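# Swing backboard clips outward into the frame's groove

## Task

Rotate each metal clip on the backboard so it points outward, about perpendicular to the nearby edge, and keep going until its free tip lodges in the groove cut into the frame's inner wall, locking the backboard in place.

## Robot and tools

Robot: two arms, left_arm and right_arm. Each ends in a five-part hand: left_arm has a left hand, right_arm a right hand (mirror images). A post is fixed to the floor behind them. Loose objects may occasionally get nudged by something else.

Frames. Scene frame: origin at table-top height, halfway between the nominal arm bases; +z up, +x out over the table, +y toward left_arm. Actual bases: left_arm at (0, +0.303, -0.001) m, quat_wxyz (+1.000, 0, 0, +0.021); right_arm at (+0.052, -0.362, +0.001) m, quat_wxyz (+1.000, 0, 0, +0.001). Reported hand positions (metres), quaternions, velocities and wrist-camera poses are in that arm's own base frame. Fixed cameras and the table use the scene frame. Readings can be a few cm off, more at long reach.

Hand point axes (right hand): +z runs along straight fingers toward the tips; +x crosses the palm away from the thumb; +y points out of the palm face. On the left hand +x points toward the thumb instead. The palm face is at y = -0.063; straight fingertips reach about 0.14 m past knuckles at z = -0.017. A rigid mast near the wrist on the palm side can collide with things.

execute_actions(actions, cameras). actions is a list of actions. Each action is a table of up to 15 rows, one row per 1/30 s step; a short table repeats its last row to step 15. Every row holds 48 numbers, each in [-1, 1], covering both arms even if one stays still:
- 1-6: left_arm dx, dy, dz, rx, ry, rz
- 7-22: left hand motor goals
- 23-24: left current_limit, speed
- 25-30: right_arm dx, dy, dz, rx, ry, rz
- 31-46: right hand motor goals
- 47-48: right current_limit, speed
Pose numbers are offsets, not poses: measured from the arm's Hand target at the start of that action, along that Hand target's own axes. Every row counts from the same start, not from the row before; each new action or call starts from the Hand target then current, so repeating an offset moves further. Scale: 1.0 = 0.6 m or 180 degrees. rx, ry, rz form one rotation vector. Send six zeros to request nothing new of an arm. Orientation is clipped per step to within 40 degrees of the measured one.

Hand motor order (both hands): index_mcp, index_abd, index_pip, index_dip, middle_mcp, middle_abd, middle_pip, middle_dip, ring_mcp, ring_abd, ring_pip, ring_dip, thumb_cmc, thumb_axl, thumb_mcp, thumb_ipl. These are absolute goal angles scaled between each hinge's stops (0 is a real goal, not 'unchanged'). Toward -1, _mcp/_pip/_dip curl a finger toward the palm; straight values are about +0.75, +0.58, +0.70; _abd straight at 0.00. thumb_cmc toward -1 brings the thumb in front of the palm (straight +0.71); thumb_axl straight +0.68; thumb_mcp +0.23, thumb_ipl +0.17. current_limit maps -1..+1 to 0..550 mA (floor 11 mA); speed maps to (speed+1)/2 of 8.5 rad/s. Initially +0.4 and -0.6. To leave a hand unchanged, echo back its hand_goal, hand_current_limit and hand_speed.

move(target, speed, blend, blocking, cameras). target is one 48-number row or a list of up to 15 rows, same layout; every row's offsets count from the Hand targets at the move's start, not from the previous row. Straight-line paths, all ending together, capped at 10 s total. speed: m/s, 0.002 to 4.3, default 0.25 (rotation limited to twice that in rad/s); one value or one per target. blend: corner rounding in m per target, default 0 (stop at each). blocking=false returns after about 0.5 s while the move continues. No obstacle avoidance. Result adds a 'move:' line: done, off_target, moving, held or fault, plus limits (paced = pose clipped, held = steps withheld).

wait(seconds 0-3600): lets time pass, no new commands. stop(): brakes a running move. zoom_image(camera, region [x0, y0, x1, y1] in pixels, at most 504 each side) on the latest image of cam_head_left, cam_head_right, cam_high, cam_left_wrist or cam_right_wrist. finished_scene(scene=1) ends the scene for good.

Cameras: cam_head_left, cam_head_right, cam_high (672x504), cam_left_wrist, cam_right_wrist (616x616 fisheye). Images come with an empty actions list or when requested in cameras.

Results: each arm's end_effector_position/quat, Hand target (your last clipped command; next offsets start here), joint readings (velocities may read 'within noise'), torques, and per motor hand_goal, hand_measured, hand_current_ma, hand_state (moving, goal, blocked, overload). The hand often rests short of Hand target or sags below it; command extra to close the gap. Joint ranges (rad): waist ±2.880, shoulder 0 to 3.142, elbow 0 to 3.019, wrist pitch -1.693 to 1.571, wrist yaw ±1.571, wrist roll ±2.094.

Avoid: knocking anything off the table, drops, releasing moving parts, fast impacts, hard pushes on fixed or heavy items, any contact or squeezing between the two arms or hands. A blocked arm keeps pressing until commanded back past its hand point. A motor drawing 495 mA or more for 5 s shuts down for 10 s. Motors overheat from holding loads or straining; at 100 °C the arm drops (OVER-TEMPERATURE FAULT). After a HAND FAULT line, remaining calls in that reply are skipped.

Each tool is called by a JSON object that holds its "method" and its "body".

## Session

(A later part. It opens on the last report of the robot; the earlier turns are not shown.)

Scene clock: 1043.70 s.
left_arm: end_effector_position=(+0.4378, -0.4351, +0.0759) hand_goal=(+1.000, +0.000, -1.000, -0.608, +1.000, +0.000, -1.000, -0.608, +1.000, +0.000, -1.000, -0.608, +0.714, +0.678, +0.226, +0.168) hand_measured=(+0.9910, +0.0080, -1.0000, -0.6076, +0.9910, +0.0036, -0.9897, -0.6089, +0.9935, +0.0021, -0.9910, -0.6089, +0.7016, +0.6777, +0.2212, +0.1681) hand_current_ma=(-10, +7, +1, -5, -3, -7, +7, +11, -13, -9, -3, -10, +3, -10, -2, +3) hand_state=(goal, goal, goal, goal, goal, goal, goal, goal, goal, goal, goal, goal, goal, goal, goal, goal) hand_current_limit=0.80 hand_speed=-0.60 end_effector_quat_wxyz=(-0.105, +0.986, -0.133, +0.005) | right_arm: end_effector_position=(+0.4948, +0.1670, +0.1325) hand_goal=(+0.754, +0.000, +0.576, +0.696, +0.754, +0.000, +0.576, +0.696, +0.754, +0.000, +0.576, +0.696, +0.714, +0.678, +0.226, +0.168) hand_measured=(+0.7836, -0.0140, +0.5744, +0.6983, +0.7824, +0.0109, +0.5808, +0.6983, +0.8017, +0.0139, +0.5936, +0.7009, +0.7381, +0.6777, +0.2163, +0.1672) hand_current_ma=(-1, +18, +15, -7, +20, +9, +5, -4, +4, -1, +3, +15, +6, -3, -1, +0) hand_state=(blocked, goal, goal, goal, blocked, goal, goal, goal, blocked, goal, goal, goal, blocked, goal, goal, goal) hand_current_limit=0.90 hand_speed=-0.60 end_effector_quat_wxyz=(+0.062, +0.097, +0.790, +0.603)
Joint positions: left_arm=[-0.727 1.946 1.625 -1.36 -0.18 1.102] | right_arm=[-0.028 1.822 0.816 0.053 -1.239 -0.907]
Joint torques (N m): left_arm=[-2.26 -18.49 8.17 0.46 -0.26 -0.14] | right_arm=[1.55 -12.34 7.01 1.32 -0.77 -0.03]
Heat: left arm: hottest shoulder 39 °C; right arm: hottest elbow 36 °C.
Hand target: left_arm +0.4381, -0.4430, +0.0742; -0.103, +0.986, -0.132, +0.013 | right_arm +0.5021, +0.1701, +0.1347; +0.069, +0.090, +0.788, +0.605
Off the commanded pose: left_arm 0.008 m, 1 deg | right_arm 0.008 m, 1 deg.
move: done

{"method": "move", "body": {"target": [0,0.018,0,0,0,0, 1.0,0.0,-1.0,-0.608,1.0,0,-1.0,-0.608,1.0,0,-1.0,-0.608,0.714,0.678,0.226,0.168,0.8,-0.6, 0,0,0,0,0,0, 0.754,0,0.576,0.696,0.754,0,0.576,0.696,0.754,0,0.576,0.696,0.714,0.678,0.226,0.168,0.9,-0.6], "speed": 0.04, "cameras": ["cam_left_wrist","cam_right_wrist"]}}

{"method": "zoom_image", "body": {"camera": "cam_left_wrist", "region": [260, 190, 330, 260]}}

{"method": "zoom_image", "body": {"camera": "cam_right_wrist", "region": [220, 150, 280, 210]}}

Scene clock: 1046.20 s.
left_arm: end_effector_position=(+0.4355, -0.4395, +0.0751) hand_goal=(+1.000, +0.000, -1.000, -0.608, +1.000, +0.000, -1.000, -0.608, +1.000, +0.000, -1.000, -0.608, +0.714, +0.678, +0.226, +0.168) hand_measured=(+0.9910, +0.0095, -1.0000, -0.6076, +0.9910, +0.0036, -0.9897, -0.6089, +0.9935, +0.0036, -0.9910, -0.6089, +0.7016, +0.6777, +0.2203, +0.1681) hand_current_ma=(-12, +9, +5, -6, -9, -15, +5, +3, -7, -10, -5, -6, -9, +2, -7, -3) hand_state=(goal, goal, goal, goal, goal, goal, goal, goal, goal, goal, goal, goal, goal, goal, goal, goal) hand_current_limit=0.80 hand_speed=-0.60 end_effector_quat_wxyz=(-0.105, +0.986, -0.125, +0.006) | right_arm: end_effector_position=(+0.4948, +0.1670, +0.1325) hand_goal=(+0.754, +0.000, +0.576, +0.696, +0.754, +0.000, +0.576, +0.696, +0.754, +0.000, +0.576, +0.696, +0.714, +0.678, +0.226, +0.168) hand_measured=(+0.7836, -0.0140, +0.5744, +0.6983, +0.7824, +0.0109, +0.5808, +0.6996, +0.8005, +0.0139, +0.5936, +0.6996, +0.7381, +0.6777, +0.2163, +0.1681) hand_current_ma=(+3, +23, +10, +2, +20, +2, +15, -15, +0, -6, +5, -6, +7, -7, +4, -8) hand_state=(blocked, goal, goal, goal, blocked, goal, goal, goal, blocked, goal, goal, goal, blocked, goal, goal, goal) hand_current_limit=0.90 hand_speed=-0.60 end_effector_quat_wxyz=(+0.062, +0.097, +0.790, +0.603)
Joint positions: left_arm=[-0.738 1.948 1.625 -1.36 -0.18 1.076] | right_arm=[-0.028 1.822 0.816 0.053 -1.239 -0.907]
Joint torques (N m): left_arm=[-2.78 -17.55 9.43 0.28 -0.2 -0.13] | right_arm=[1.67 -12.4 7.05 1.24 -0.77 -0.04]
Heat: left arm: hottest shoulder 40 °C; right arm: hottest elbow 36 °C.
Hand target: left_arm +0.4354, -0.4531, +0.0718; -0.103, +0.986, -0.132, +0.012 | right_arm +0.5021, +0.1701, +0.1347; +0.069, +0.090, +0.788, +0.605
Off the commanded pose: left_arm 0.014 m, 1 deg | right_arm 0.008 m, 1 deg.
move: off_target (left_arm)
cam_left_wrist: T_world_to_cam=[[-0.59404, 0.79142, 0.14409, 0.56428], [0.47397, 0.19962, 0.85762, -0.24304], [0.64997, 0.57776, -0.49369, 0.13]] pos_world=[0.36591, -0.47318, 0.19131]
cam_right_wrist: T_world_to_cam=[[0.80209, -0.05907, 0.59427, -0.43793], [0.12534, -0.95628, -0.26423, 0.06784], [0.5839, 0.28643, -0.75962, -0.11518]] pos_world=[0.41001, 0.072, 0.19068]

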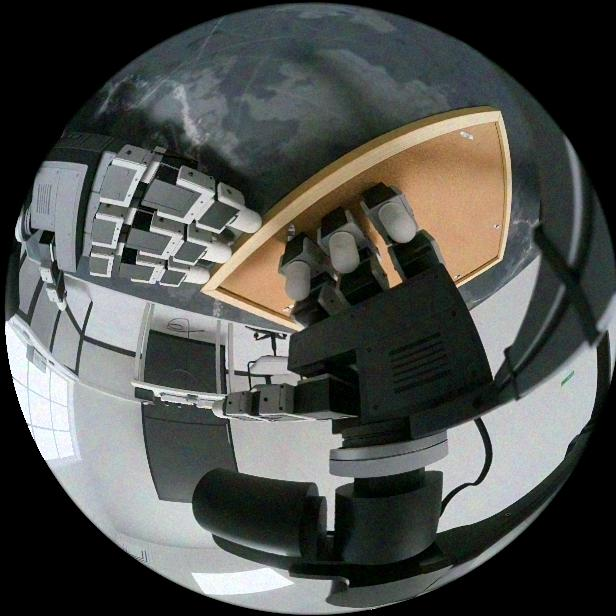

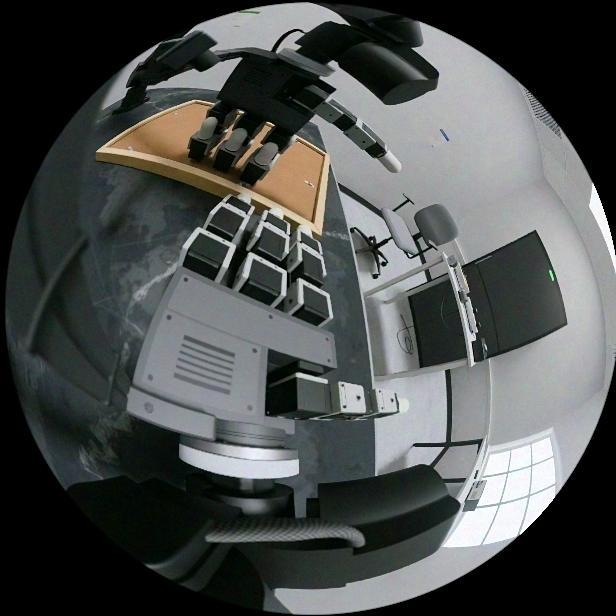

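Scaled by 7.200 from the camera's image (finer frame: 880x880).

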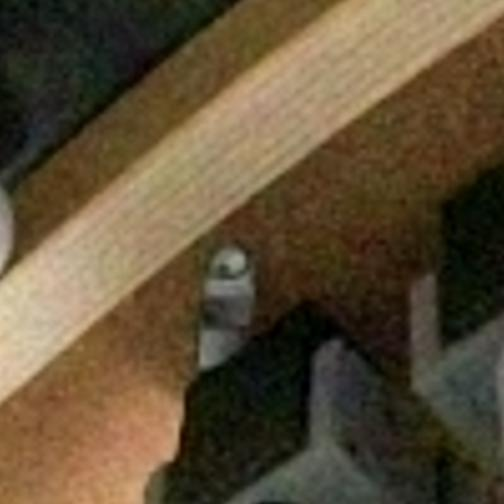

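Scaled by 8.400 from the camera's image (finer frame: 880x880).

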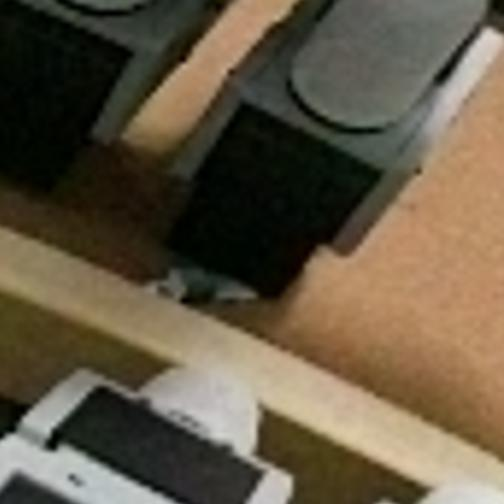

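{"method": "move", "body": {"target": [[0.0083,0,0,0,0,0, 1.0,0.0,-1.0,-0.608,1.0,0,-1.0,-0.608,1.0,0,-1.0,-0.608,0.714,0.678,0.226,0.168,0.8,-0.6, 0,0,0,0,0,0, 0.754,0,0.576,0.696,0.754,0,0.576,0.696,0.754,0,0.576,0.696,0.714,0.678,0.226,0.168,0.9,-0.6],[0.0083,0.0155,-0.0035,0,0,0, 1.0,0.0,-1.0,-0.608,1.0,0,-1.0,-0.608,1.0,0,-1.0,-0.608,0.714,0.678,0.226,0.168,0.8,-0.6, 0,0,0,0,0,0, 0.754,0,0.576,0.696,0.754,0,0.576,0.696,0.754,0,0.576,0.696,0.714,0.678,0.226,0.168,0.9,-0.6]], "speed": 0.04, "cameras": ["cam_left_wrist","cam_right_wrist"]}}

{"method": "zoom_image", "body": {"camera": "cam_left_wrist", "region": [260, 190, 330, 260]}}

{"method": "zoom_image", "body": {"camera": "cam_right_wrist", "region": [220, 150, 280, 210]}}

Scene clock: 1049.20 s.
left_arm: end_effector_position=(+0.4399, -0.4446, +0.0742) hand_goal=(+1.000, +0.000, -1.000, -0.608, +1.000, +0.000, -1.000, -0.608, +1.000, +0.000, -1.000, -0.608, +0.714, +0.678, +0.226, +0.168) hand_measured=(+1.0000, +0.0051, -1.0000, -0.6076, +0.9910, +0.0036, -0.9910, -0.6076, +0.9922, +0.0021, -0.9910, -0.6076, +0.7029, +0.6777, +0.2203, +0.1681) hand_current_ma=(+0, +12, +0, -6, -3, -4, +11, +1, -6, -8, +0, -11, -1, -11, -4, -2) hand_state=(goal, goal, goal, goal, goal, goal, goal, goal, goal, goal, goal, goal, goal, goal, goal, goal) hand_current_limit=0.80 hand_speed=-0.60 end_effector_quat_wxyz=(-0.109, +0.987, -0.121, +0.011) | right_arm: end_effector_position=(+0.4948, +0.1670, +0.1325) hand_goal=(+0.754, +0.000, +0.576, +0.696, +0.754, +0.000, +0.576, +0.696, +0.754, +0.000, +0.576, +0.696, +0.714, +0.678, +0.226, +0.168) hand_measured=(+0.7836, -0.0140, +0.5744, +0.6983, +0.7824, +0.0109, +0.5808, +0.6983, +0.8005, +0.0139, +0.5949, +0.7009, +0.7381, +0.6777, +0.2163, +0.1681) hand_current_ma=(-6, +10, +1, +7, +29, +2, +0, +1, +3, +3, +10, +4, +3, -11, +4, +6) hand_state=(blocked, goal, goal, goal, blocked, goal, goal, goal, blocked, goal, goal, goal, blocked, goal, goal, goal) hand_current_limit=0.90 hand_speed=-0.60 end_effector_quat_wxyz=(+0.062, +0.097, +0.790, +0.603)
Joint positions: left_arm=[-0.743 1.962 1.646 -1.364 -0.191 1.062] | right_arm=[-0.028 1.822 0.816 0.053 -1.239 -0.907]
Joint torques (N m): left_arm=[-3.02 -17.14 10.59 -0.08 -0.17 -0.11] | right_arm=[1.55 -12.4 7.08 1.29 -0.78 -0.04]
Heat: left arm: hottest shoulder 40 °C; right arm: hottest elbow 36 °C.
Hand target: left_arm +0.4377, -0.4636, +0.0719; -0.103, +0.986, -0.132, +0.012 | right_arm +0.5021, +0.1701, +0.1347; +0.069, +0.090, +0.788, +0.605
Off the commanded pose: left_arm 0.019 m, 1 deg | right_arm 0.008 m, 1 deg.
move: off_target (left_arm)
cam_left_wrist: T_world_to_cam=[[-0.60086, 0.78666, 0.14188, 0.57207], [0.46279, 0.19762, 0.86416, -0.23981], [0.65177, 0.5849, -0.4828, 0.1312]] pos_world=[0.3692, -0.47938, 0.18942]
cam_right_wrist: T_world_to_cam=[[0.80209, -0.05907, 0.59427, -0.43793], [0.12534, -0.95628, -0.26423, 0.06784], [0.5839, 0.28643, -0.75962, -0.11518]] pos_world=[0.41001, 0.072, 0.19068]

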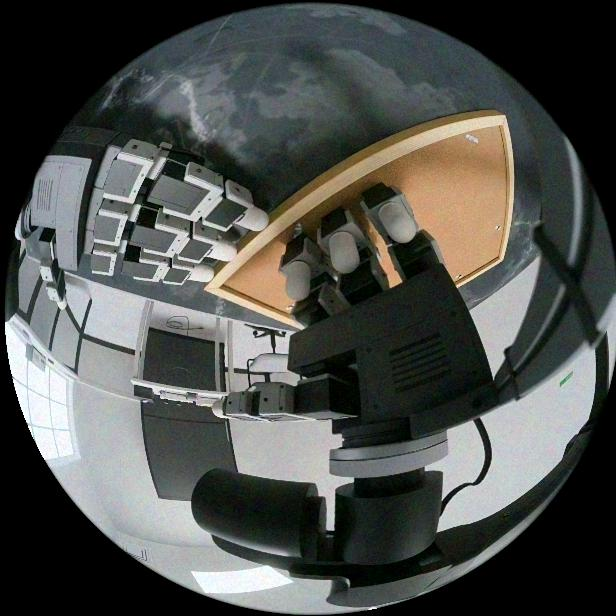

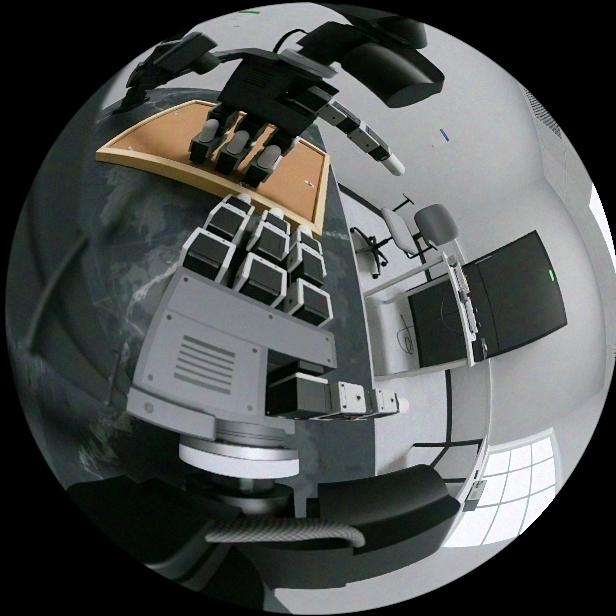

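Scaled by 7.200 from the camera's image (finer frame: 880x880).

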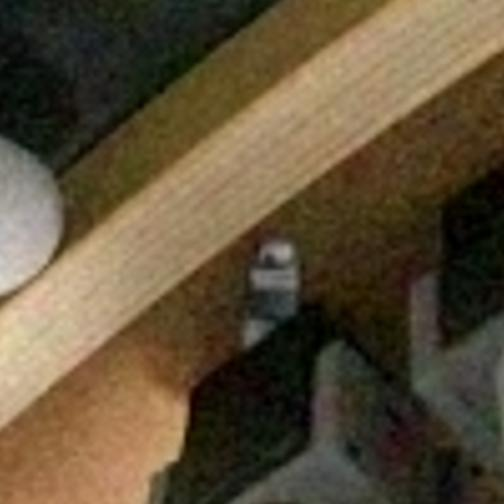

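Scaled by 8.400 from the camera's image (finer frame: 880x880).

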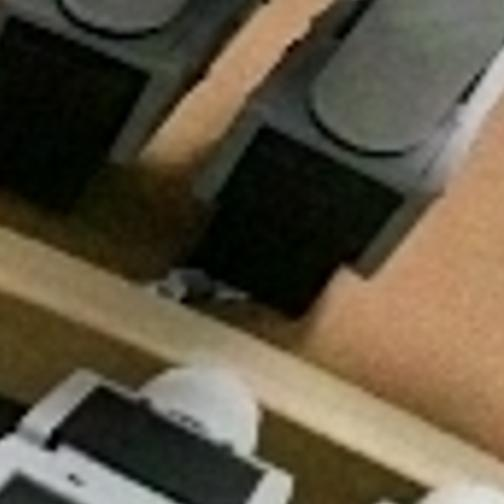

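{"method": "move", "body": {"target": [[0,0.0131,-0.0028,0,0,0, 1.0,0.0,-1.0,-0.608,1.0,0,-1.0,-0.608,1.0,0,-1.0,-0.608,0.714,0.678,0.226,0.168,0.8,-0.6, 0,0,0,0,0,0, 0.754,0,0.576,0.696,0.754,0,0.576,0.696,0.754,0,0.576,0.696,0.714,0.678,0.226,0.168,0.9,-0.6]], "speed": 0.04, "cameras": ["cam_left_wrist","cam_right_wrist"]}}

{"method": "zoom_image", "body": {"camera": "cam_left_wrist", "region": [260, 190, 330, 260]}}

{"method": "zoom_image", "body": {"camera": "cam_right_wrist", "region": [220, 150, 280, 210]}}

Scene clock: 1051.77 s.
left_arm: end_effector_position=(+0.4404, -0.4460, +0.0742) hand_goal=(+1.000, +0.000, -1.000, -0.608, +1.000, +0.000, -1.000, -0.608, +1.000, +0.000, -1.000, -0.608, +0.714, +0.678, +0.226, +0.168) hand_measured=(+1.0000, +0.0051, -1.0000, -0.6076, +0.9910, +0.0036, -0.9910, -0.6076, +0.9935, +0.0021, -0.9910, -0.6076, +0.7016, +0.6777, +0.2203, +0.1672) hand_current_ma=(-3, +12, -4, -3, +2, -1, +5, +9, -9, -10, -4, -10, -6, -11, -5, +8) hand_state=(goal, goal, goal, goal, goal, goal, goal, goal, goal, goal, goal, goal, goal, goal, goal, goal) hand_current_limit=0.80 hand_speed=-0.60 end_effector_quat_wxyz=(-0.112, +0.987, -0.116, +0.009) | right_arm: end_effector_position=(+0.4948, +0.1670, +0.1325) hand_goal=(+0.754, +0.000, +0.576, +0.696, +0.754, +0.000, +0.576, +0.696, +0.754, +0.000, +0.576, +0.696, +0.714, +0.678, +0.226, +0.168) hand_measured=(+0.7836, -0.0140, +0.5744, +0.6983, +0.7824, +0.0109, +0.5808, +0.6983, +0.8017, +0.0139, +0.5949, +0.7009, +0.7381, +0.6777, +0.2163, +0.1672) hand_current_ma=(+7, +5, +21, -5, +23, -14, +3, +10, +9, -12, +16, -6, +11, +8, +1, +14) hand_state=(blocked, goal, goal, goal, blocked, goal, goal, goal, blocked, goal, goal, goal, blocked, goal, goal, goal) hand_current_limit=0.90 hand_speed=-0.60 end_effector_quat_wxyz=(+0.062, +0.097, +0.790, +0.603)
Joint positions: left_arm=[-0.746 1.969 1.657 -1.378 -0.191 1.046] | right_arm=[-0.028 1.822 0.816 0.053 -1.239 -0.907]
Joint torques (N m): left_arm=[-3.78 -17.14 10.86 0.12 -0.09 -0.08] | right_arm=[1.55 -12.34 7.02 1.28 -0.77 -0.06]
Heat: left arm: hottest shoulder 40 °C; right arm: hottest elbow 36 °C.
Hand target: left_arm +0.4354, -0.4715, +0.0721; -0.103, +0.986, -0.132, +0.013 | right_arm +0.5021, +0.1701, +0.1347; +0.069, +0.090, +0.788, +0.605
Off the commanded pose: left_arm 0.026 m, 2 deg | right_arm 0.008 m, 1 deg.
move: off_target (left_arm)
cam_left_wrist: T_world_to_cam=[[-0.60999, 0.7784, 0.14835, 0.57345], [0.46335, 0.19851, 0.86365, -0.23955], [0.64282, 0.59556, -0.48176, 0.1403]] pos_world=[0.37061, -0.48237, 0.18941]
cam_right_wrist: T_world_to_cam=[[0.80209, -0.05907, 0.59427, -0.43793], [0.12534, -0.95628, -0.26423, 0.06784], [0.5839, 0.28643, -0.75962, -0.11518]] pos_world=[0.41001, 0.072, 0.19068]

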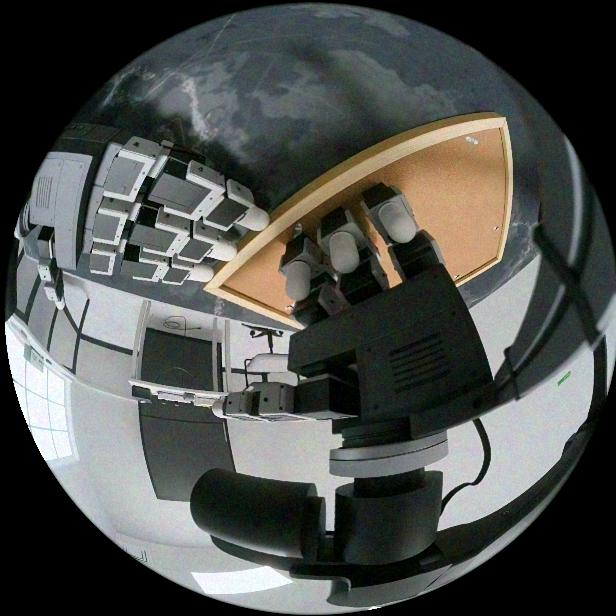

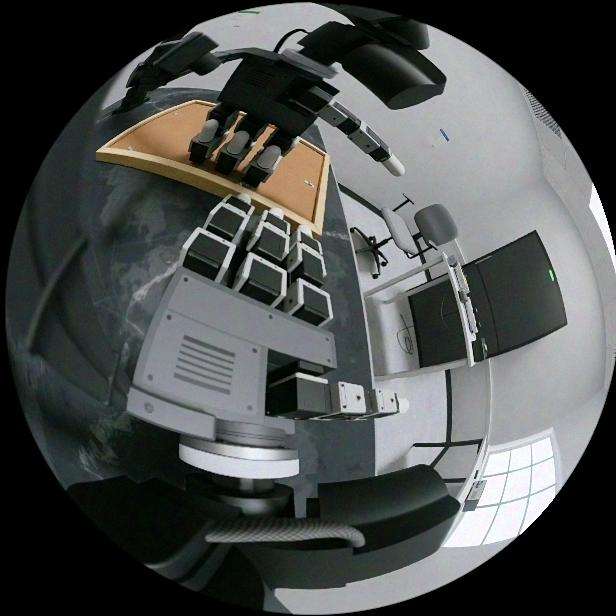

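Scaled by 7.200 from the camera's image (finer frame: 880x880).

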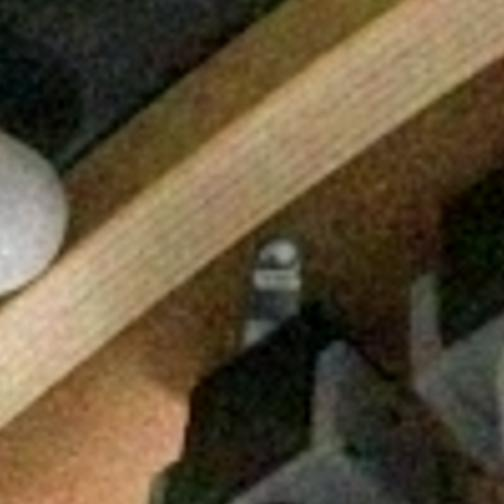

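Scaled by 8.400 from the camera's image (finer frame: 880x880).

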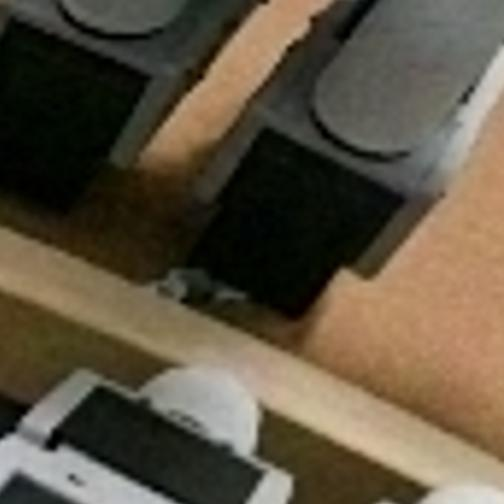

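{"method": "move", "body": {"target": [[0,0.0131,-0.0028,0,0,0, 1.0,0.0,-1.0,-0.608,1.0,0,-1.0,-0.608,1.0,0,-1.0,-0.608,0.714,0.678,0.226,0.168,0.8,-0.6, 0,0,0,0,0,0, 0.754,0,0.576,0.696,0.754,0,0.576,0.696,0.754,0,0.576,0.696,0.714,0.678,0.226,0.168,0.9,-0.6]], "speed": 0.04, "cameras": ["cam_left_wrist","cam_right_wrist"]}}

{"method": "zoom_image", "body": {"camera": "cam_left_wrist", "region": [260, 190, 330, 260]}}

{"method": "zoom_image", "body": {"camera": "cam_right_wrist", "region": [220, 150, 280, 210]}}

Scene clock: 1056.07 s.
left_arm: end_effector_position=(+0.4401, -0.4517, +0.0739) hand_goal=(+1.000, +0.000, -1.000, -0.608, +1.000, +0.000, -1.000, -0.608, +1.000, +0.000, -1.000, -0.608, +0.714, +0.678, +0.226, +0.168) hand_measured=(+1.0000, +0.0065, -1.0000, -0.6076, +0.9910, +0.0036, -0.9910, -0.6089, +0.9922, +0.0021, -0.9910, -0.6089, +0.7016, +0.6767, +0.2203, +0.1681) hand_current_ma=(-12, +7, +1, -10, -6, -5, +4, +6, -14, -9, -3, -14, -8, -11, -4, +0) hand_state=(goal, goal, goal, goal, goal, goal, goal, goal, goal, goal, goal, goal, goal, goal, goal, goal) hand_current_limit=0.80 hand_speed=-0.60 end_effector_quat_wxyz=(-0.114, +0.987, -0.114, +0.010) | right_arm: end_effector_position=(+0.4949, +0.1668, +0.1325) hand_goal=(+0.754, +0.000, +0.576, +0.696, +0.754, +0.000, +0.576, +0.696, +0.754, +0.000, +0.576, +0.696, +0.714, +0.678, +0.226, +0.168) hand_measured=(+0.7836, -0.0140, +0.5744, +0.6983, +0.7824, +0.0095, +0.5808, +0.6983, +0.8017, -0.0052, +0.5949, +0.7034, +0.7381, +0.6767, +0.2173, +0.1681) hand_current_ma=(-16, +13, +10, -3, +12, -15, -4, +6, +15, -4, +9, +0, -6, -8, +6, +8) hand_state=(blocked, goal, goal, goal, blocked, goal, goal, goal, blocked, goal, goal, goal, blocked, goal, goal, goal) hand_current_limit=0.90 hand_speed=-0.60 end_effector_quat_wxyz=(+0.062, +0.097, +0.789, +0.603)
Joint positions: left_arm=[-0.755 1.98 1.673 -1.387 -0.194 1.033] | right_arm=[-0.029 1.822 0.816 0.053 -1.239 -0.907]
Joint torques (N m): left_arm=[-3.9 -17.2 10.92 0.16 0.06 -0.06] | right_arm=[1.55 -12.51 7.13 1.4 -0.79 -0.04]
Heat: left arm: hottest shoulder 40 °C; right arm: hottest elbow 36 °C.
Hand target: left_arm +0.4333, -0.4792, +0.0721; -0.103, +0.986, -0.132, +0.013 | right_arm +0.5022, +0.1700, +0.1347; +0.069, +0.090, +0.788, +0.605
Off the commanded pose: left_arm 0.028 m, 2 deg | right_arm 0.008 m, 1 deg.
move: off_target (left_arm)
cam_left_wrist: T_world_to_cam=[[-0.61338, 0.77543, 0.14991, 0.57771], [0.46037, 0.19681, 0.86563, -0.23772], [0.64173, 0.59998, -0.47771, 0.14599]] pos_world=[0.37011, -0.48877, 0.18891]
cam_right_wrist: T_world_to_cam=[[0.80204, -0.05943, 0.59431, -0.43799], [0.1249, -0.95635, -0.26419, 0.06782], [0.58407, 0.28612, -0.7596, -0.11523]] pos_world=[0.41011, 0.0718, 0.19068]

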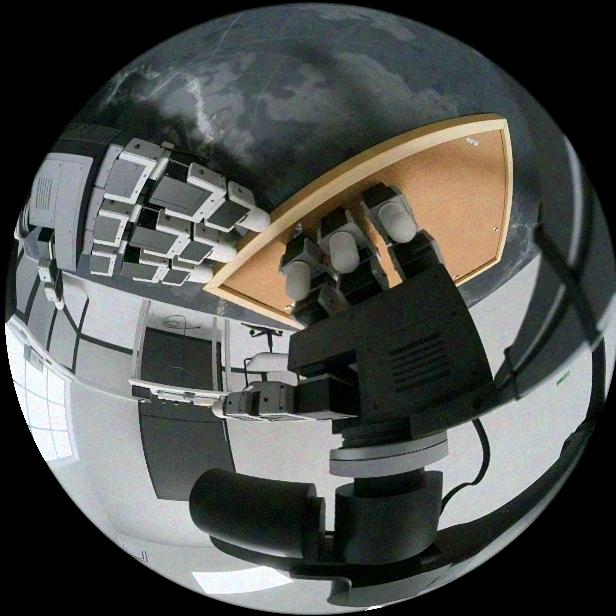

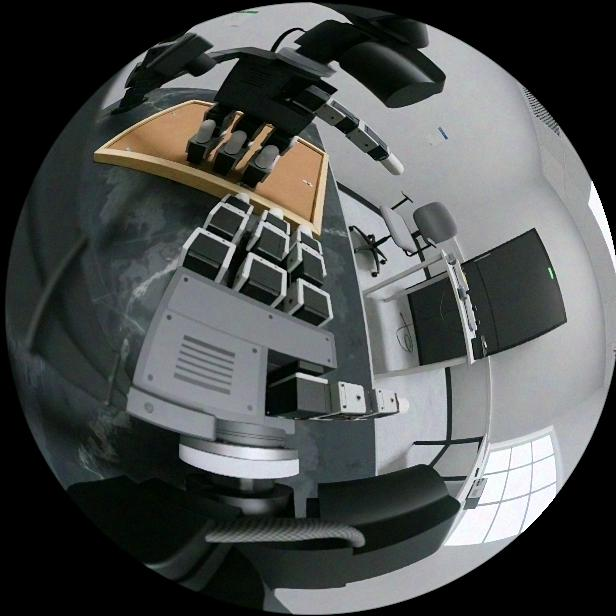

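Scaled by 7.200 from the camera's image (finer frame: 880x880).

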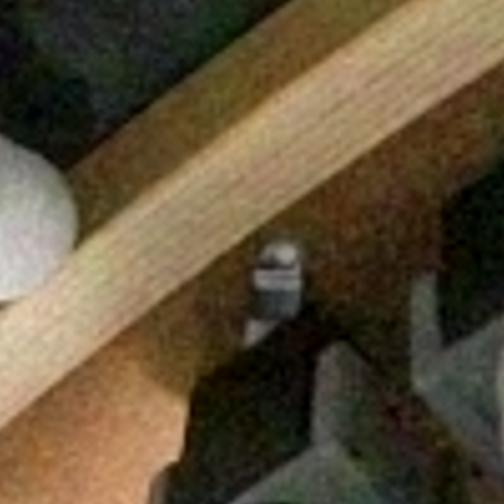

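Scaled by 8.400 from the camera's image (finer frame: 880x880).

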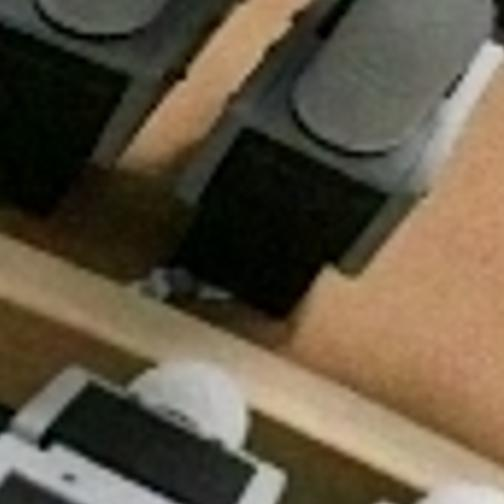

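{"method": "move", "body": {"target": [[0,-0.035,0.004,0,0,0, 1.0,0.0,-1.0,-0.608,1.0,0,-1.0,-0.608,1.0,0,-1.0,-0.608,0.714,0.678,0.226,0.168,0.8,-0.6, 0,0,-0.05,0,0,0, 0.754,0,0.576,0.696,0.754,0,0.576,0.696,0.754,0,0.576,0.696,0.714,0.678,0.226,0.168,0.9,-0.6],[0,-0.035,0.004,0,0,0, 1.0,0.0,-1.0,-0.608,1.0,0,-1.0,-0.608,1.0,0,-1.0,-0.608,0.714,0.678,0.226,0.168,0.8,-0.6, 0.13,0,-0.05,0,0,0, 0.754,0,0.576,0.696,0.754,0,0.576,0.696,0.754,0,0.576,0.696,0.714,0.678,0.226,0.168,0.9,-0.6],[0,-0.035,0.004,0,0,0, 1.0,0.0,-1.0,-0.608,1.0,0,-1.0,-0.608,1.0,0,-1.0,-0.608,0.714,0.678,0.226,0.168,0.8,-0.6, 0.13,0,-0.003,0,0,0, 0.754,0,0.576,0.696,0.754,0,0.576,0.696,0.754,0,0.576,0.696,0.714,0.678,0.226,0.168,0.9,-0.6]], "speed": 0.08, "cameras": ["cam_head_left","cam_left_wrist","cam_right_wrist"]}}

{"method": "zoom_image", "body": {"camera": "cam_left_wrist", "region": [190, 150, 330, 290]}}

{"method": "zoom_image", "body": {"camera": "cam_right_wrist", "region": [210, 120, 330, 240]}}

Scene clock: 1064.33 s.
left_arm: end_effector_position=(+0.4395, -0.4510, +0.0737) hand_goal=(+1.000, +0.000, -1.000, -0.608, +1.000, +0.000, -1.000, -0.608, +1.000, +0.000, -1.000, -0.608, +0.714, +0.678, +0.226, +0.168) hand_measured=(+1.0000, +0.0065, -1.0000, -0.6076, +0.9910, +0.0036, -0.9910, -0.6089, +0.9935, +0.0036, -0.9910, -0.6076, +0.7016, +0.6777, +0.2203, +0.1672) hand_current_ma=(-6, +6, +3, -6, -5, -4, -1, +2, -11, -13, +4, -13, +3, -11, -7, -6) hand_state=(goal, goal, goal, goal, goal, goal, goal, goal, goal, goal, goal, goal, goal, goal, goal, goal) hand_current_limit=0.80 hand_speed=-0.60 end_effector_quat_wxyz=(-0.116, +0.986, -0.121, +0.010) | right_arm: end_effector_position=(+0.4270, +0.1818, +0.1390) hand_goal=(+0.754, +0.000, +0.576, +0.696, +0.754, +0.000, +0.576, +0.696, +0.754, +0.000, +0.576, +0.696, +0.714, +0.678, +0.226, +0.168) hand_measured=(+0.7836, -0.0140, +0.5744, +0.6983, +0.7824, +0.0080, +0.5808, +0.6983, +0.8029, -0.0037, +0.5988, +0.7047, +0.7381, +0.6777, +0.2163, +0.1681) hand_current_ma=(-12, +13, +17, +5, +5, -2, +12, +1, +5, -13, -2, -16, +0, -16, -5, -3) hand_state=(blocked, goal, goal, goal, blocked, goal, goal, goal, blocked, goal, blocked, goal, blocked, goal, goal, goal) hand_current_limit=0.90 hand_speed=-0.60 end_effector_quat_wxyz=(+0.071, +0.091, +0.789, +0.604)
Joint positions: left_arm=[-0.755 1.98 1.673 -1.387 -0.199 1.048] | right_arm=[0.008 1.699 0.604 0.245 -1.216 -0.822]
Joint torques (N m): left_arm=[-1.73 -19.19 8.08 0.73 0.1 0.13] | right_arm=[1.96 -9.88 4.78 1.46 -0.68 -0.05]
Heat: left arm: hottest shoulder 41 °C; right arm: hottest elbow 36 °C.
Hand target: left_arm +0.4389, -0.4589, +0.0741; -0.103, +0.986, -0.132, +0.013 | right_arm +0.4257, +0.1859, +0.1349; +0.069, +0.090, +0.788, +0.605
Off the commanded pose: left_arm 0.008 m, 2 deg | right_arm 0.006 m, 0 deg.
move: done
cam_left_wrist: T_world_to_cam=[[-0.60156, 0.78399, 0.15327, 0.57518], [0.46353, 0.18632, 0.86627, -0.24362], [0.65058, 0.59216, -0.47549, 0.13822]] pos_world=[0.369, -0.48739, 0.18861]
cam_right_wrist: T_world_to_cam=[[0.78826, -0.05975, 0.61243, -0.38297], [0.13028, -0.95651, -0.261, 0.08966], [0.60139, 0.28552, -0.7462, -0.08412]] pos_world=[0.34079, 0.0869, 0.19517]

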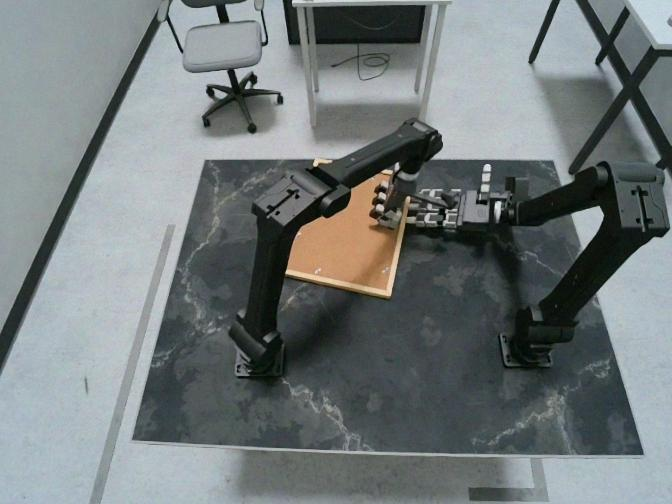

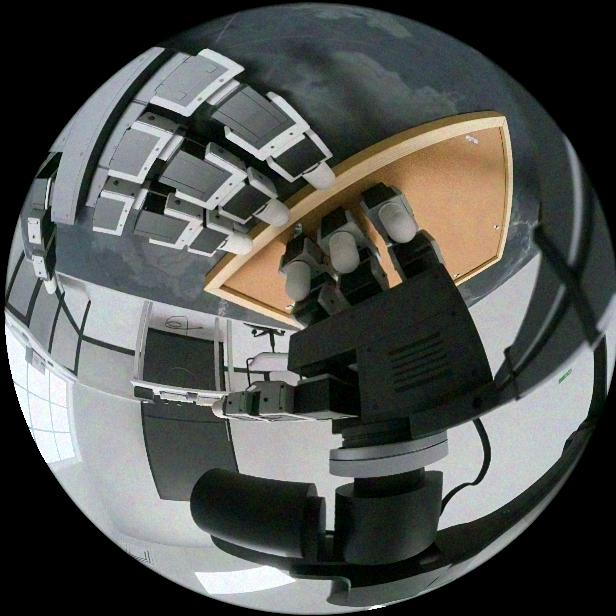

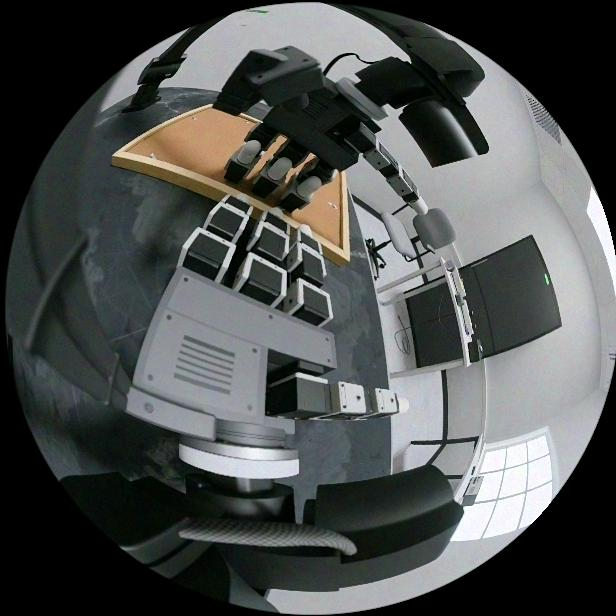

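Scaled by 3.600 from the camera's image (finer frame: 880x880).

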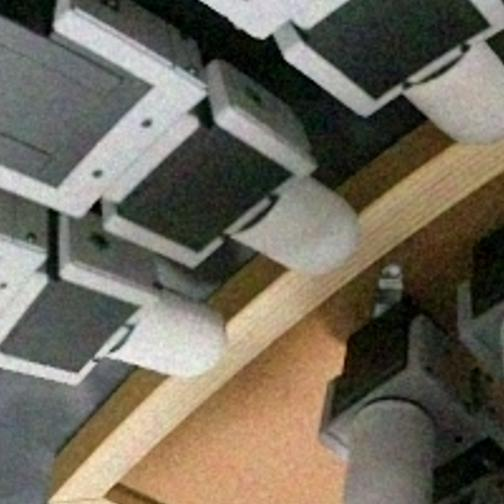

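Scaled by 4.200 from the camera's image (finer frame: 880x880).

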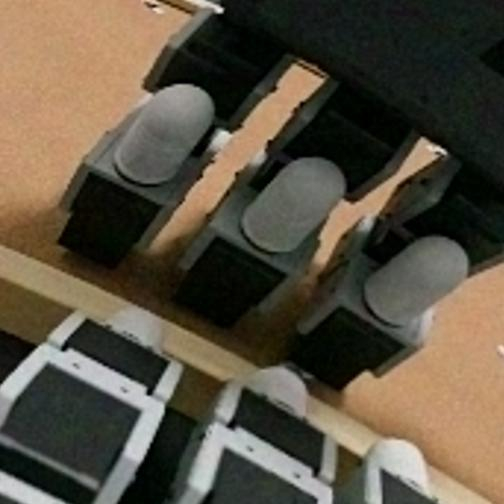

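{"method": "move", "body": {"target": [[0,0.042,-0.009,0,0,0, 1.0,0.0,-1.0,-0.608,1.0,0,-1.0,-0.608,1.0,0,-1.0,-0.608,0.714,0.678,0.226,0.168,0.8,-0.6, 0,0,0,0,0,0, 0.754,0,0.576,0.696,0.754,0,0.576,0.696,0.754,0,0.576,0.696,0.714,0.678,0.226,0.168,0.9,-0.6]], "speed": 0.04, "cameras": ["cam_left_wrist","cam_right_wrist"]}}

{"method": "zoom_image", "body": {"camera": "cam_left_wrist", "region": [260, 190, 330, 260]}}

{"method": "zoom_image", "body": {"camera": "cam_right_wrist", "region": [250, 170, 310, 230]}}

Scene clock: 1068.03 s.
left_arm: end_effector_position=(+0.4403, -0.4522, +0.0737) hand_goal=(+1.000, +0.000, -1.000, -0.608, +1.000, +0.000, -1.000, -0.608, +1.000, +0.000, -1.000, -0.608, +0.714, +0.678, +0.226, +0.168) hand_measured=(+1.0000, +0.0065, -0.9962, -0.6076, +0.9910, +0.0021, -0.9897, -0.6076, +0.9935, +0.0021, -0.9910, -0.6076, +0.7016, +0.6767, +0.2203, +0.1681) hand_current_ma=(-9, +8, +2, -6, -2, -2, +3, +8, -10, -7, -1, -5, -1, -5, +1, +3) hand_state=(goal, goal, goal, goal, goal, goal, goal, goal, goal, goal, goal, goal, goal, goal, goal, goal) hand_current_limit=0.80 hand_speed=-0.60 end_effector_quat_wxyz=(-0.118, +0.987, -0.112, +0.008) | right_arm: end_effector_position=(+0.4271, +0.1818, +0.1390) hand_goal=(+0.754, +0.000, +0.576, +0.696, +0.754, +0.000, +0.576, +0.696, +0.754, +0.000, +0.576, +0.696, +0.714, +0.678, +0.226, +0.168) hand_measured=(+0.7848, -0.0140, +0.5731, +0.6983, +0.7824, +0.0080, +0.5808, +0.6996, +0.8029, -0.0023, +0.5988, +0.7047, +0.7381, +0.6777, +0.2163, +0.1672) hand_current_ma=(-10, +15, +11, -10, +0, -7, +0, +9, +4, +1, +8, +0, +6, -7, -5, +12) hand_state=(blocked, goal, goal, goal, blocked, goal, goal, goal, blocked, goal, blocked, goal, blocked, goal, goal, goal) hand_current_limit=0.90 hand_speed=-0.60 end_effector_quat_wxyz=(+0.071, +0.091, +0.789, +0.604)
Joint positions: left_arm=[-0.758 1.986 1.683 -1.4 -0.199 1.026] | right_arm=[0.008 1.699 0.604 0.245 -1.216 -0.82]
Joint torques (N m): left_arm=[-4.25 -17.44 11.11 0.21 0.26 -0.06] | right_arm=[1.85 -9.99 4.74 1.62 -0.67 -0.04]
Heat: left arm: hottest shoulder 41 °C; right arm: hottest elbow 36 °C.
Hand target: left_arm +0.4321, -0.4838, +0.0740; -0.103, +0.986, -0.132, +0.012 | right_arm +0.4257, +0.1859, +0.1350; +0.069, +0.090, +0.788, +0.605
Off the commanded pose: left_arm 0.033 m, 3 deg | right_arm 0.006 m, 0 deg.
move: off_target (left_arm)
cam_left_wrist: T_world_to_cam=[[-0.6156, 0.77211, 0.15779, 0.57712], [0.4612, 0.19061, 0.86658, -0.2407], [0.63902, 0.60623, -0.47343, 0.14971]] pos_world=[0.37062, -0.49048, 0.1884]
cam_right_wrist: T_world_to_cam=[[0.78917, -0.06022, 0.61122, -0.38322], [0.12954, -0.95647, -0.26149, 0.09001], [0.60036, 0.28553, -0.74702, -0.08366]] pos_world=[0.34099, 0.0869, 0.19527]

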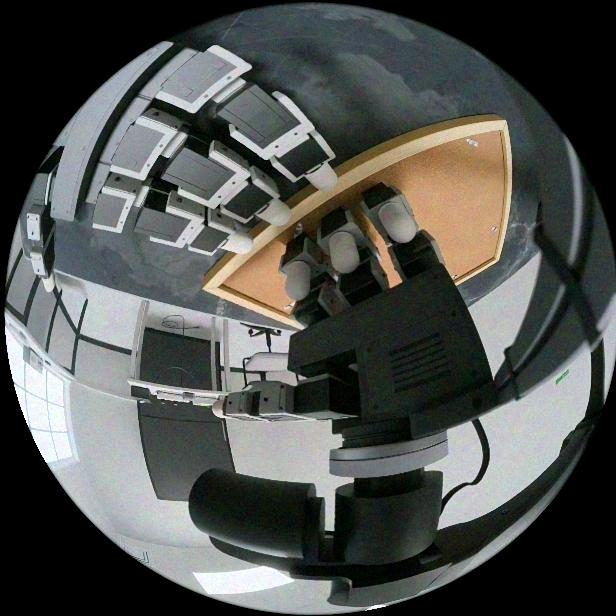

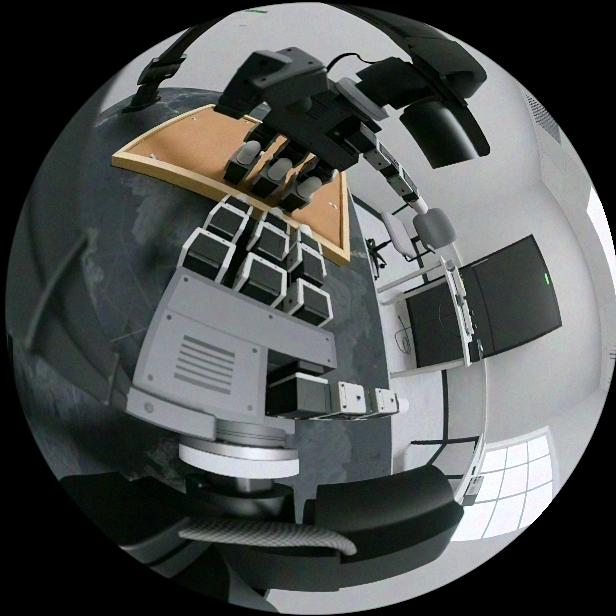

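Scaled by 7.200 from the camera's image (finer frame: 880x880).

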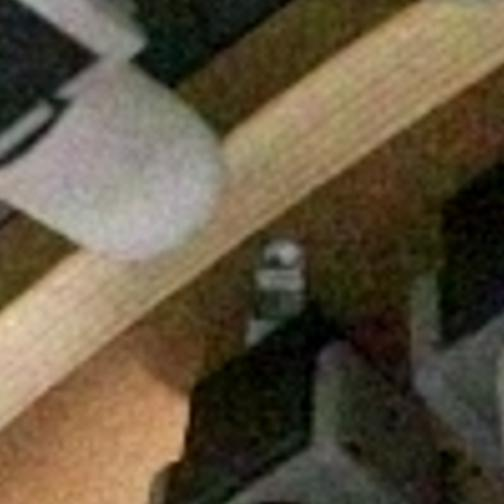

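Scaled by 8.400 from the camera's image (finer frame: 880x880).

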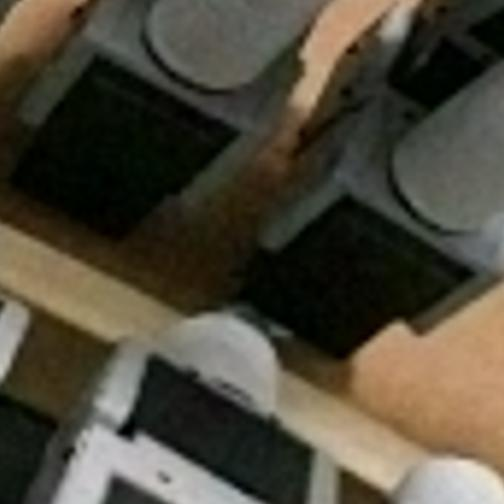

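{"method": "move", "body": {"target": [[0,0.0196,-0.0041,0,0,0, 1.0,0.0,-1.0,-0.608,1.0,0,-1.0,-0.608,1.0,0,-1.0,-0.608,0.714,0.678,0.226,0.168,0.8,-0.6, 0,0,0,0,0,0, 0.754,0,0.576,0.696,0.754,0,0.576,0.696,0.754,0,0.576,0.696,0.714,0.678,0.226,0.168,0.9,-0.6]], "speed": 0.04, "cameras": ["cam_left_wrist","cam_right_wrist"]}}

{"method": "zoom_image", "body": {"camera": "cam_left_wrist", "region": [260, 190, 330, 260]}}

{"method": "zoom_image", "body": {"camera": "cam_right_wrist", "region": [250, 170, 310, 230]}}

Scene clock: 1070.53 s.
left_arm: end_effector_position=(+0.4420, -0.4610, +0.0738) hand_goal=(+1.000, +0.000, -1.000, -0.608, +1.000, +0.000, -1.000, -0.608, +1.000, +0.000, -1.000, -0.608, +0.714, +0.678, +0.226, +0.168) hand_measured=(+1.0000, +0.0153, -0.9872, -0.6076, +0.9910, +0.0036, -0.9897, -0.6089, +0.9922, +0.0036, -0.9910, -0.6076, +0.7016, +0.6777, +0.2203, +0.1672) hand_current_ma=(-8, +7, +8, -9, +1, -5, -3, +6, -12, -4, +0, -9, +5, -2, +0, +1) hand_state=(goal, goal, goal, goal, goal, goal, goal, goal, goal, goal, goal, goal, goal, goal, goal, goal) hand_current_limit=0.80 hand_speed=-0.60 end_effector_quat_wxyz=(-0.119, +0.987, -0.107, +0.009) | right_arm: end_effector_position=(+0.4271, +0.1818, +0.1390) hand_goal=(+0.754, +0.000, +0.576, +0.696, +0.754, +0.000, +0.576, +0.696, +0.754, +0.000, +0.576, +0.696, +0.714, +0.678, +0.226, +0.168) hand_measured=(+0.7836, -0.0140, +0.5744, +0.6983, +0.7824, +0.0080, +0.5808, +0.6983, +0.8029, -0.0037, +0.5988, +0.7060, +0.7368, +0.6777, +0.2173, +0.1672) hand_current_ma=(+7, +12, +0, +6, +19, +11, +0, +7, +5, -19, +17, -4, -7, +3, +11, +3) hand_state=(blocked, goal, goal, goal, blocked, goal, goal, goal, blocked, goal, blocked, goal, blocked, goal, goal, goal) hand_current_limit=0.90 hand_speed=-0.60 end_effector_quat_wxyz=(+0.071, +0.091, +0.789, +0.604)
Joint positions: left_arm=[-0.768 2.004 1.712 -1.413 -0.199 1.005] | right_arm=[0.008 1.699 0.604 0.245 -1.216 -0.82]
Joint torques (N m): left_arm=[-4.72 -17.85 10.91 0.25 0.32 0] | right_arm=[2.14 -9.93 4.78 1.54 -0.66 -0.04]
Heat: left arm: hottest shoulder 41 °C; right arm: hottest elbow 36 °C.
Hand target: left_arm +0.4290, -0.4953, +0.0740; -0.103, +0.986, -0.132, +0.012 | right_arm +0.4257, +0.1859, +0.1350; +0.069, +0.090, +0.788, +0.605
Off the commanded pose: left_arm 0.037 m, 3 deg | right_arm 0.006 m, 0 deg.
move: off_target (left_arm)
cam_left_wrist: T_world_to_cam=[[-0.62418, 0.76542, 0.15665, 0.58579], [0.4565, 0.19458, 0.86819, -0.23617], [0.63405, 0.61341, -0.47086, 0.15934]] pos_world=[0.37242, -0.50017, 0.18831]
cam_right_wrist: T_world_to_cam=[[0.78917, -0.06022, 0.61122, -0.38322], [0.12954, -0.95647, -0.26149, 0.09001], [0.60036, 0.28553, -0.74702, -0.08366]] pos_world=[0.34099, 0.0869, 0.19527]

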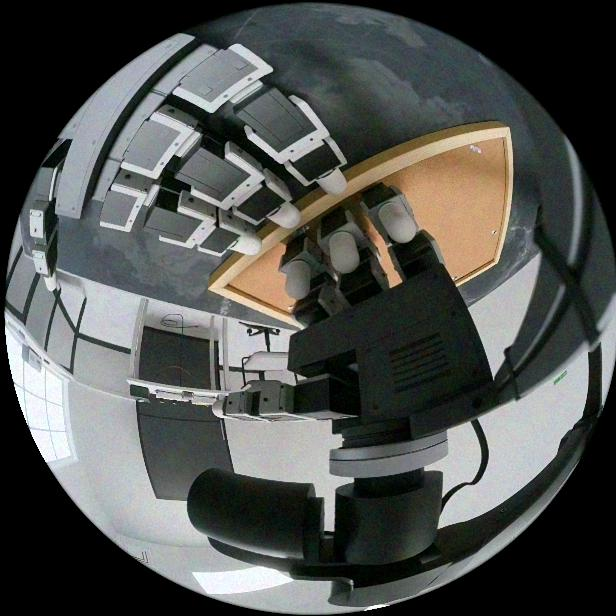

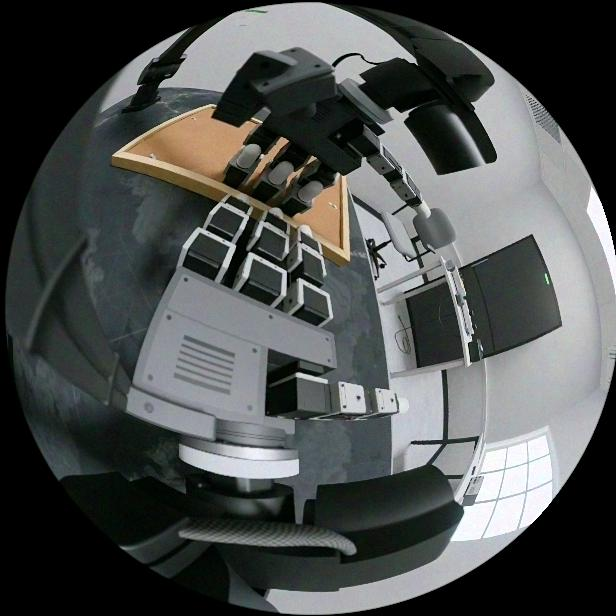

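Scaled by 7.200 from the camera's image (finer frame: 880x880).

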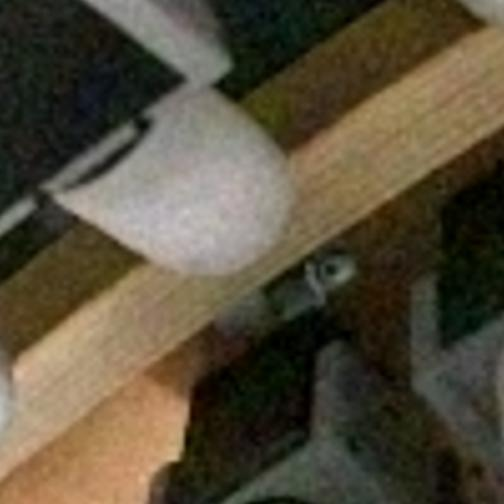

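Scaled by 8.400 from the camera's image (finer frame: 880x880).

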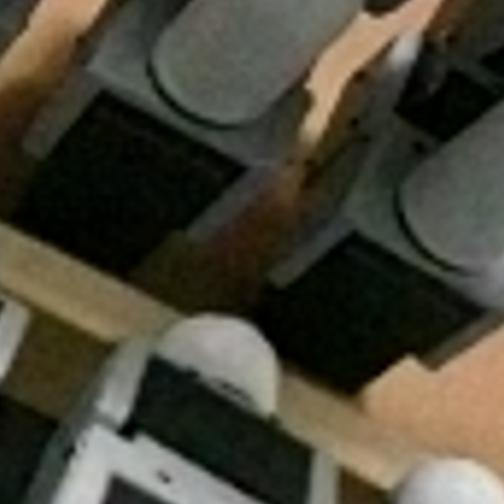

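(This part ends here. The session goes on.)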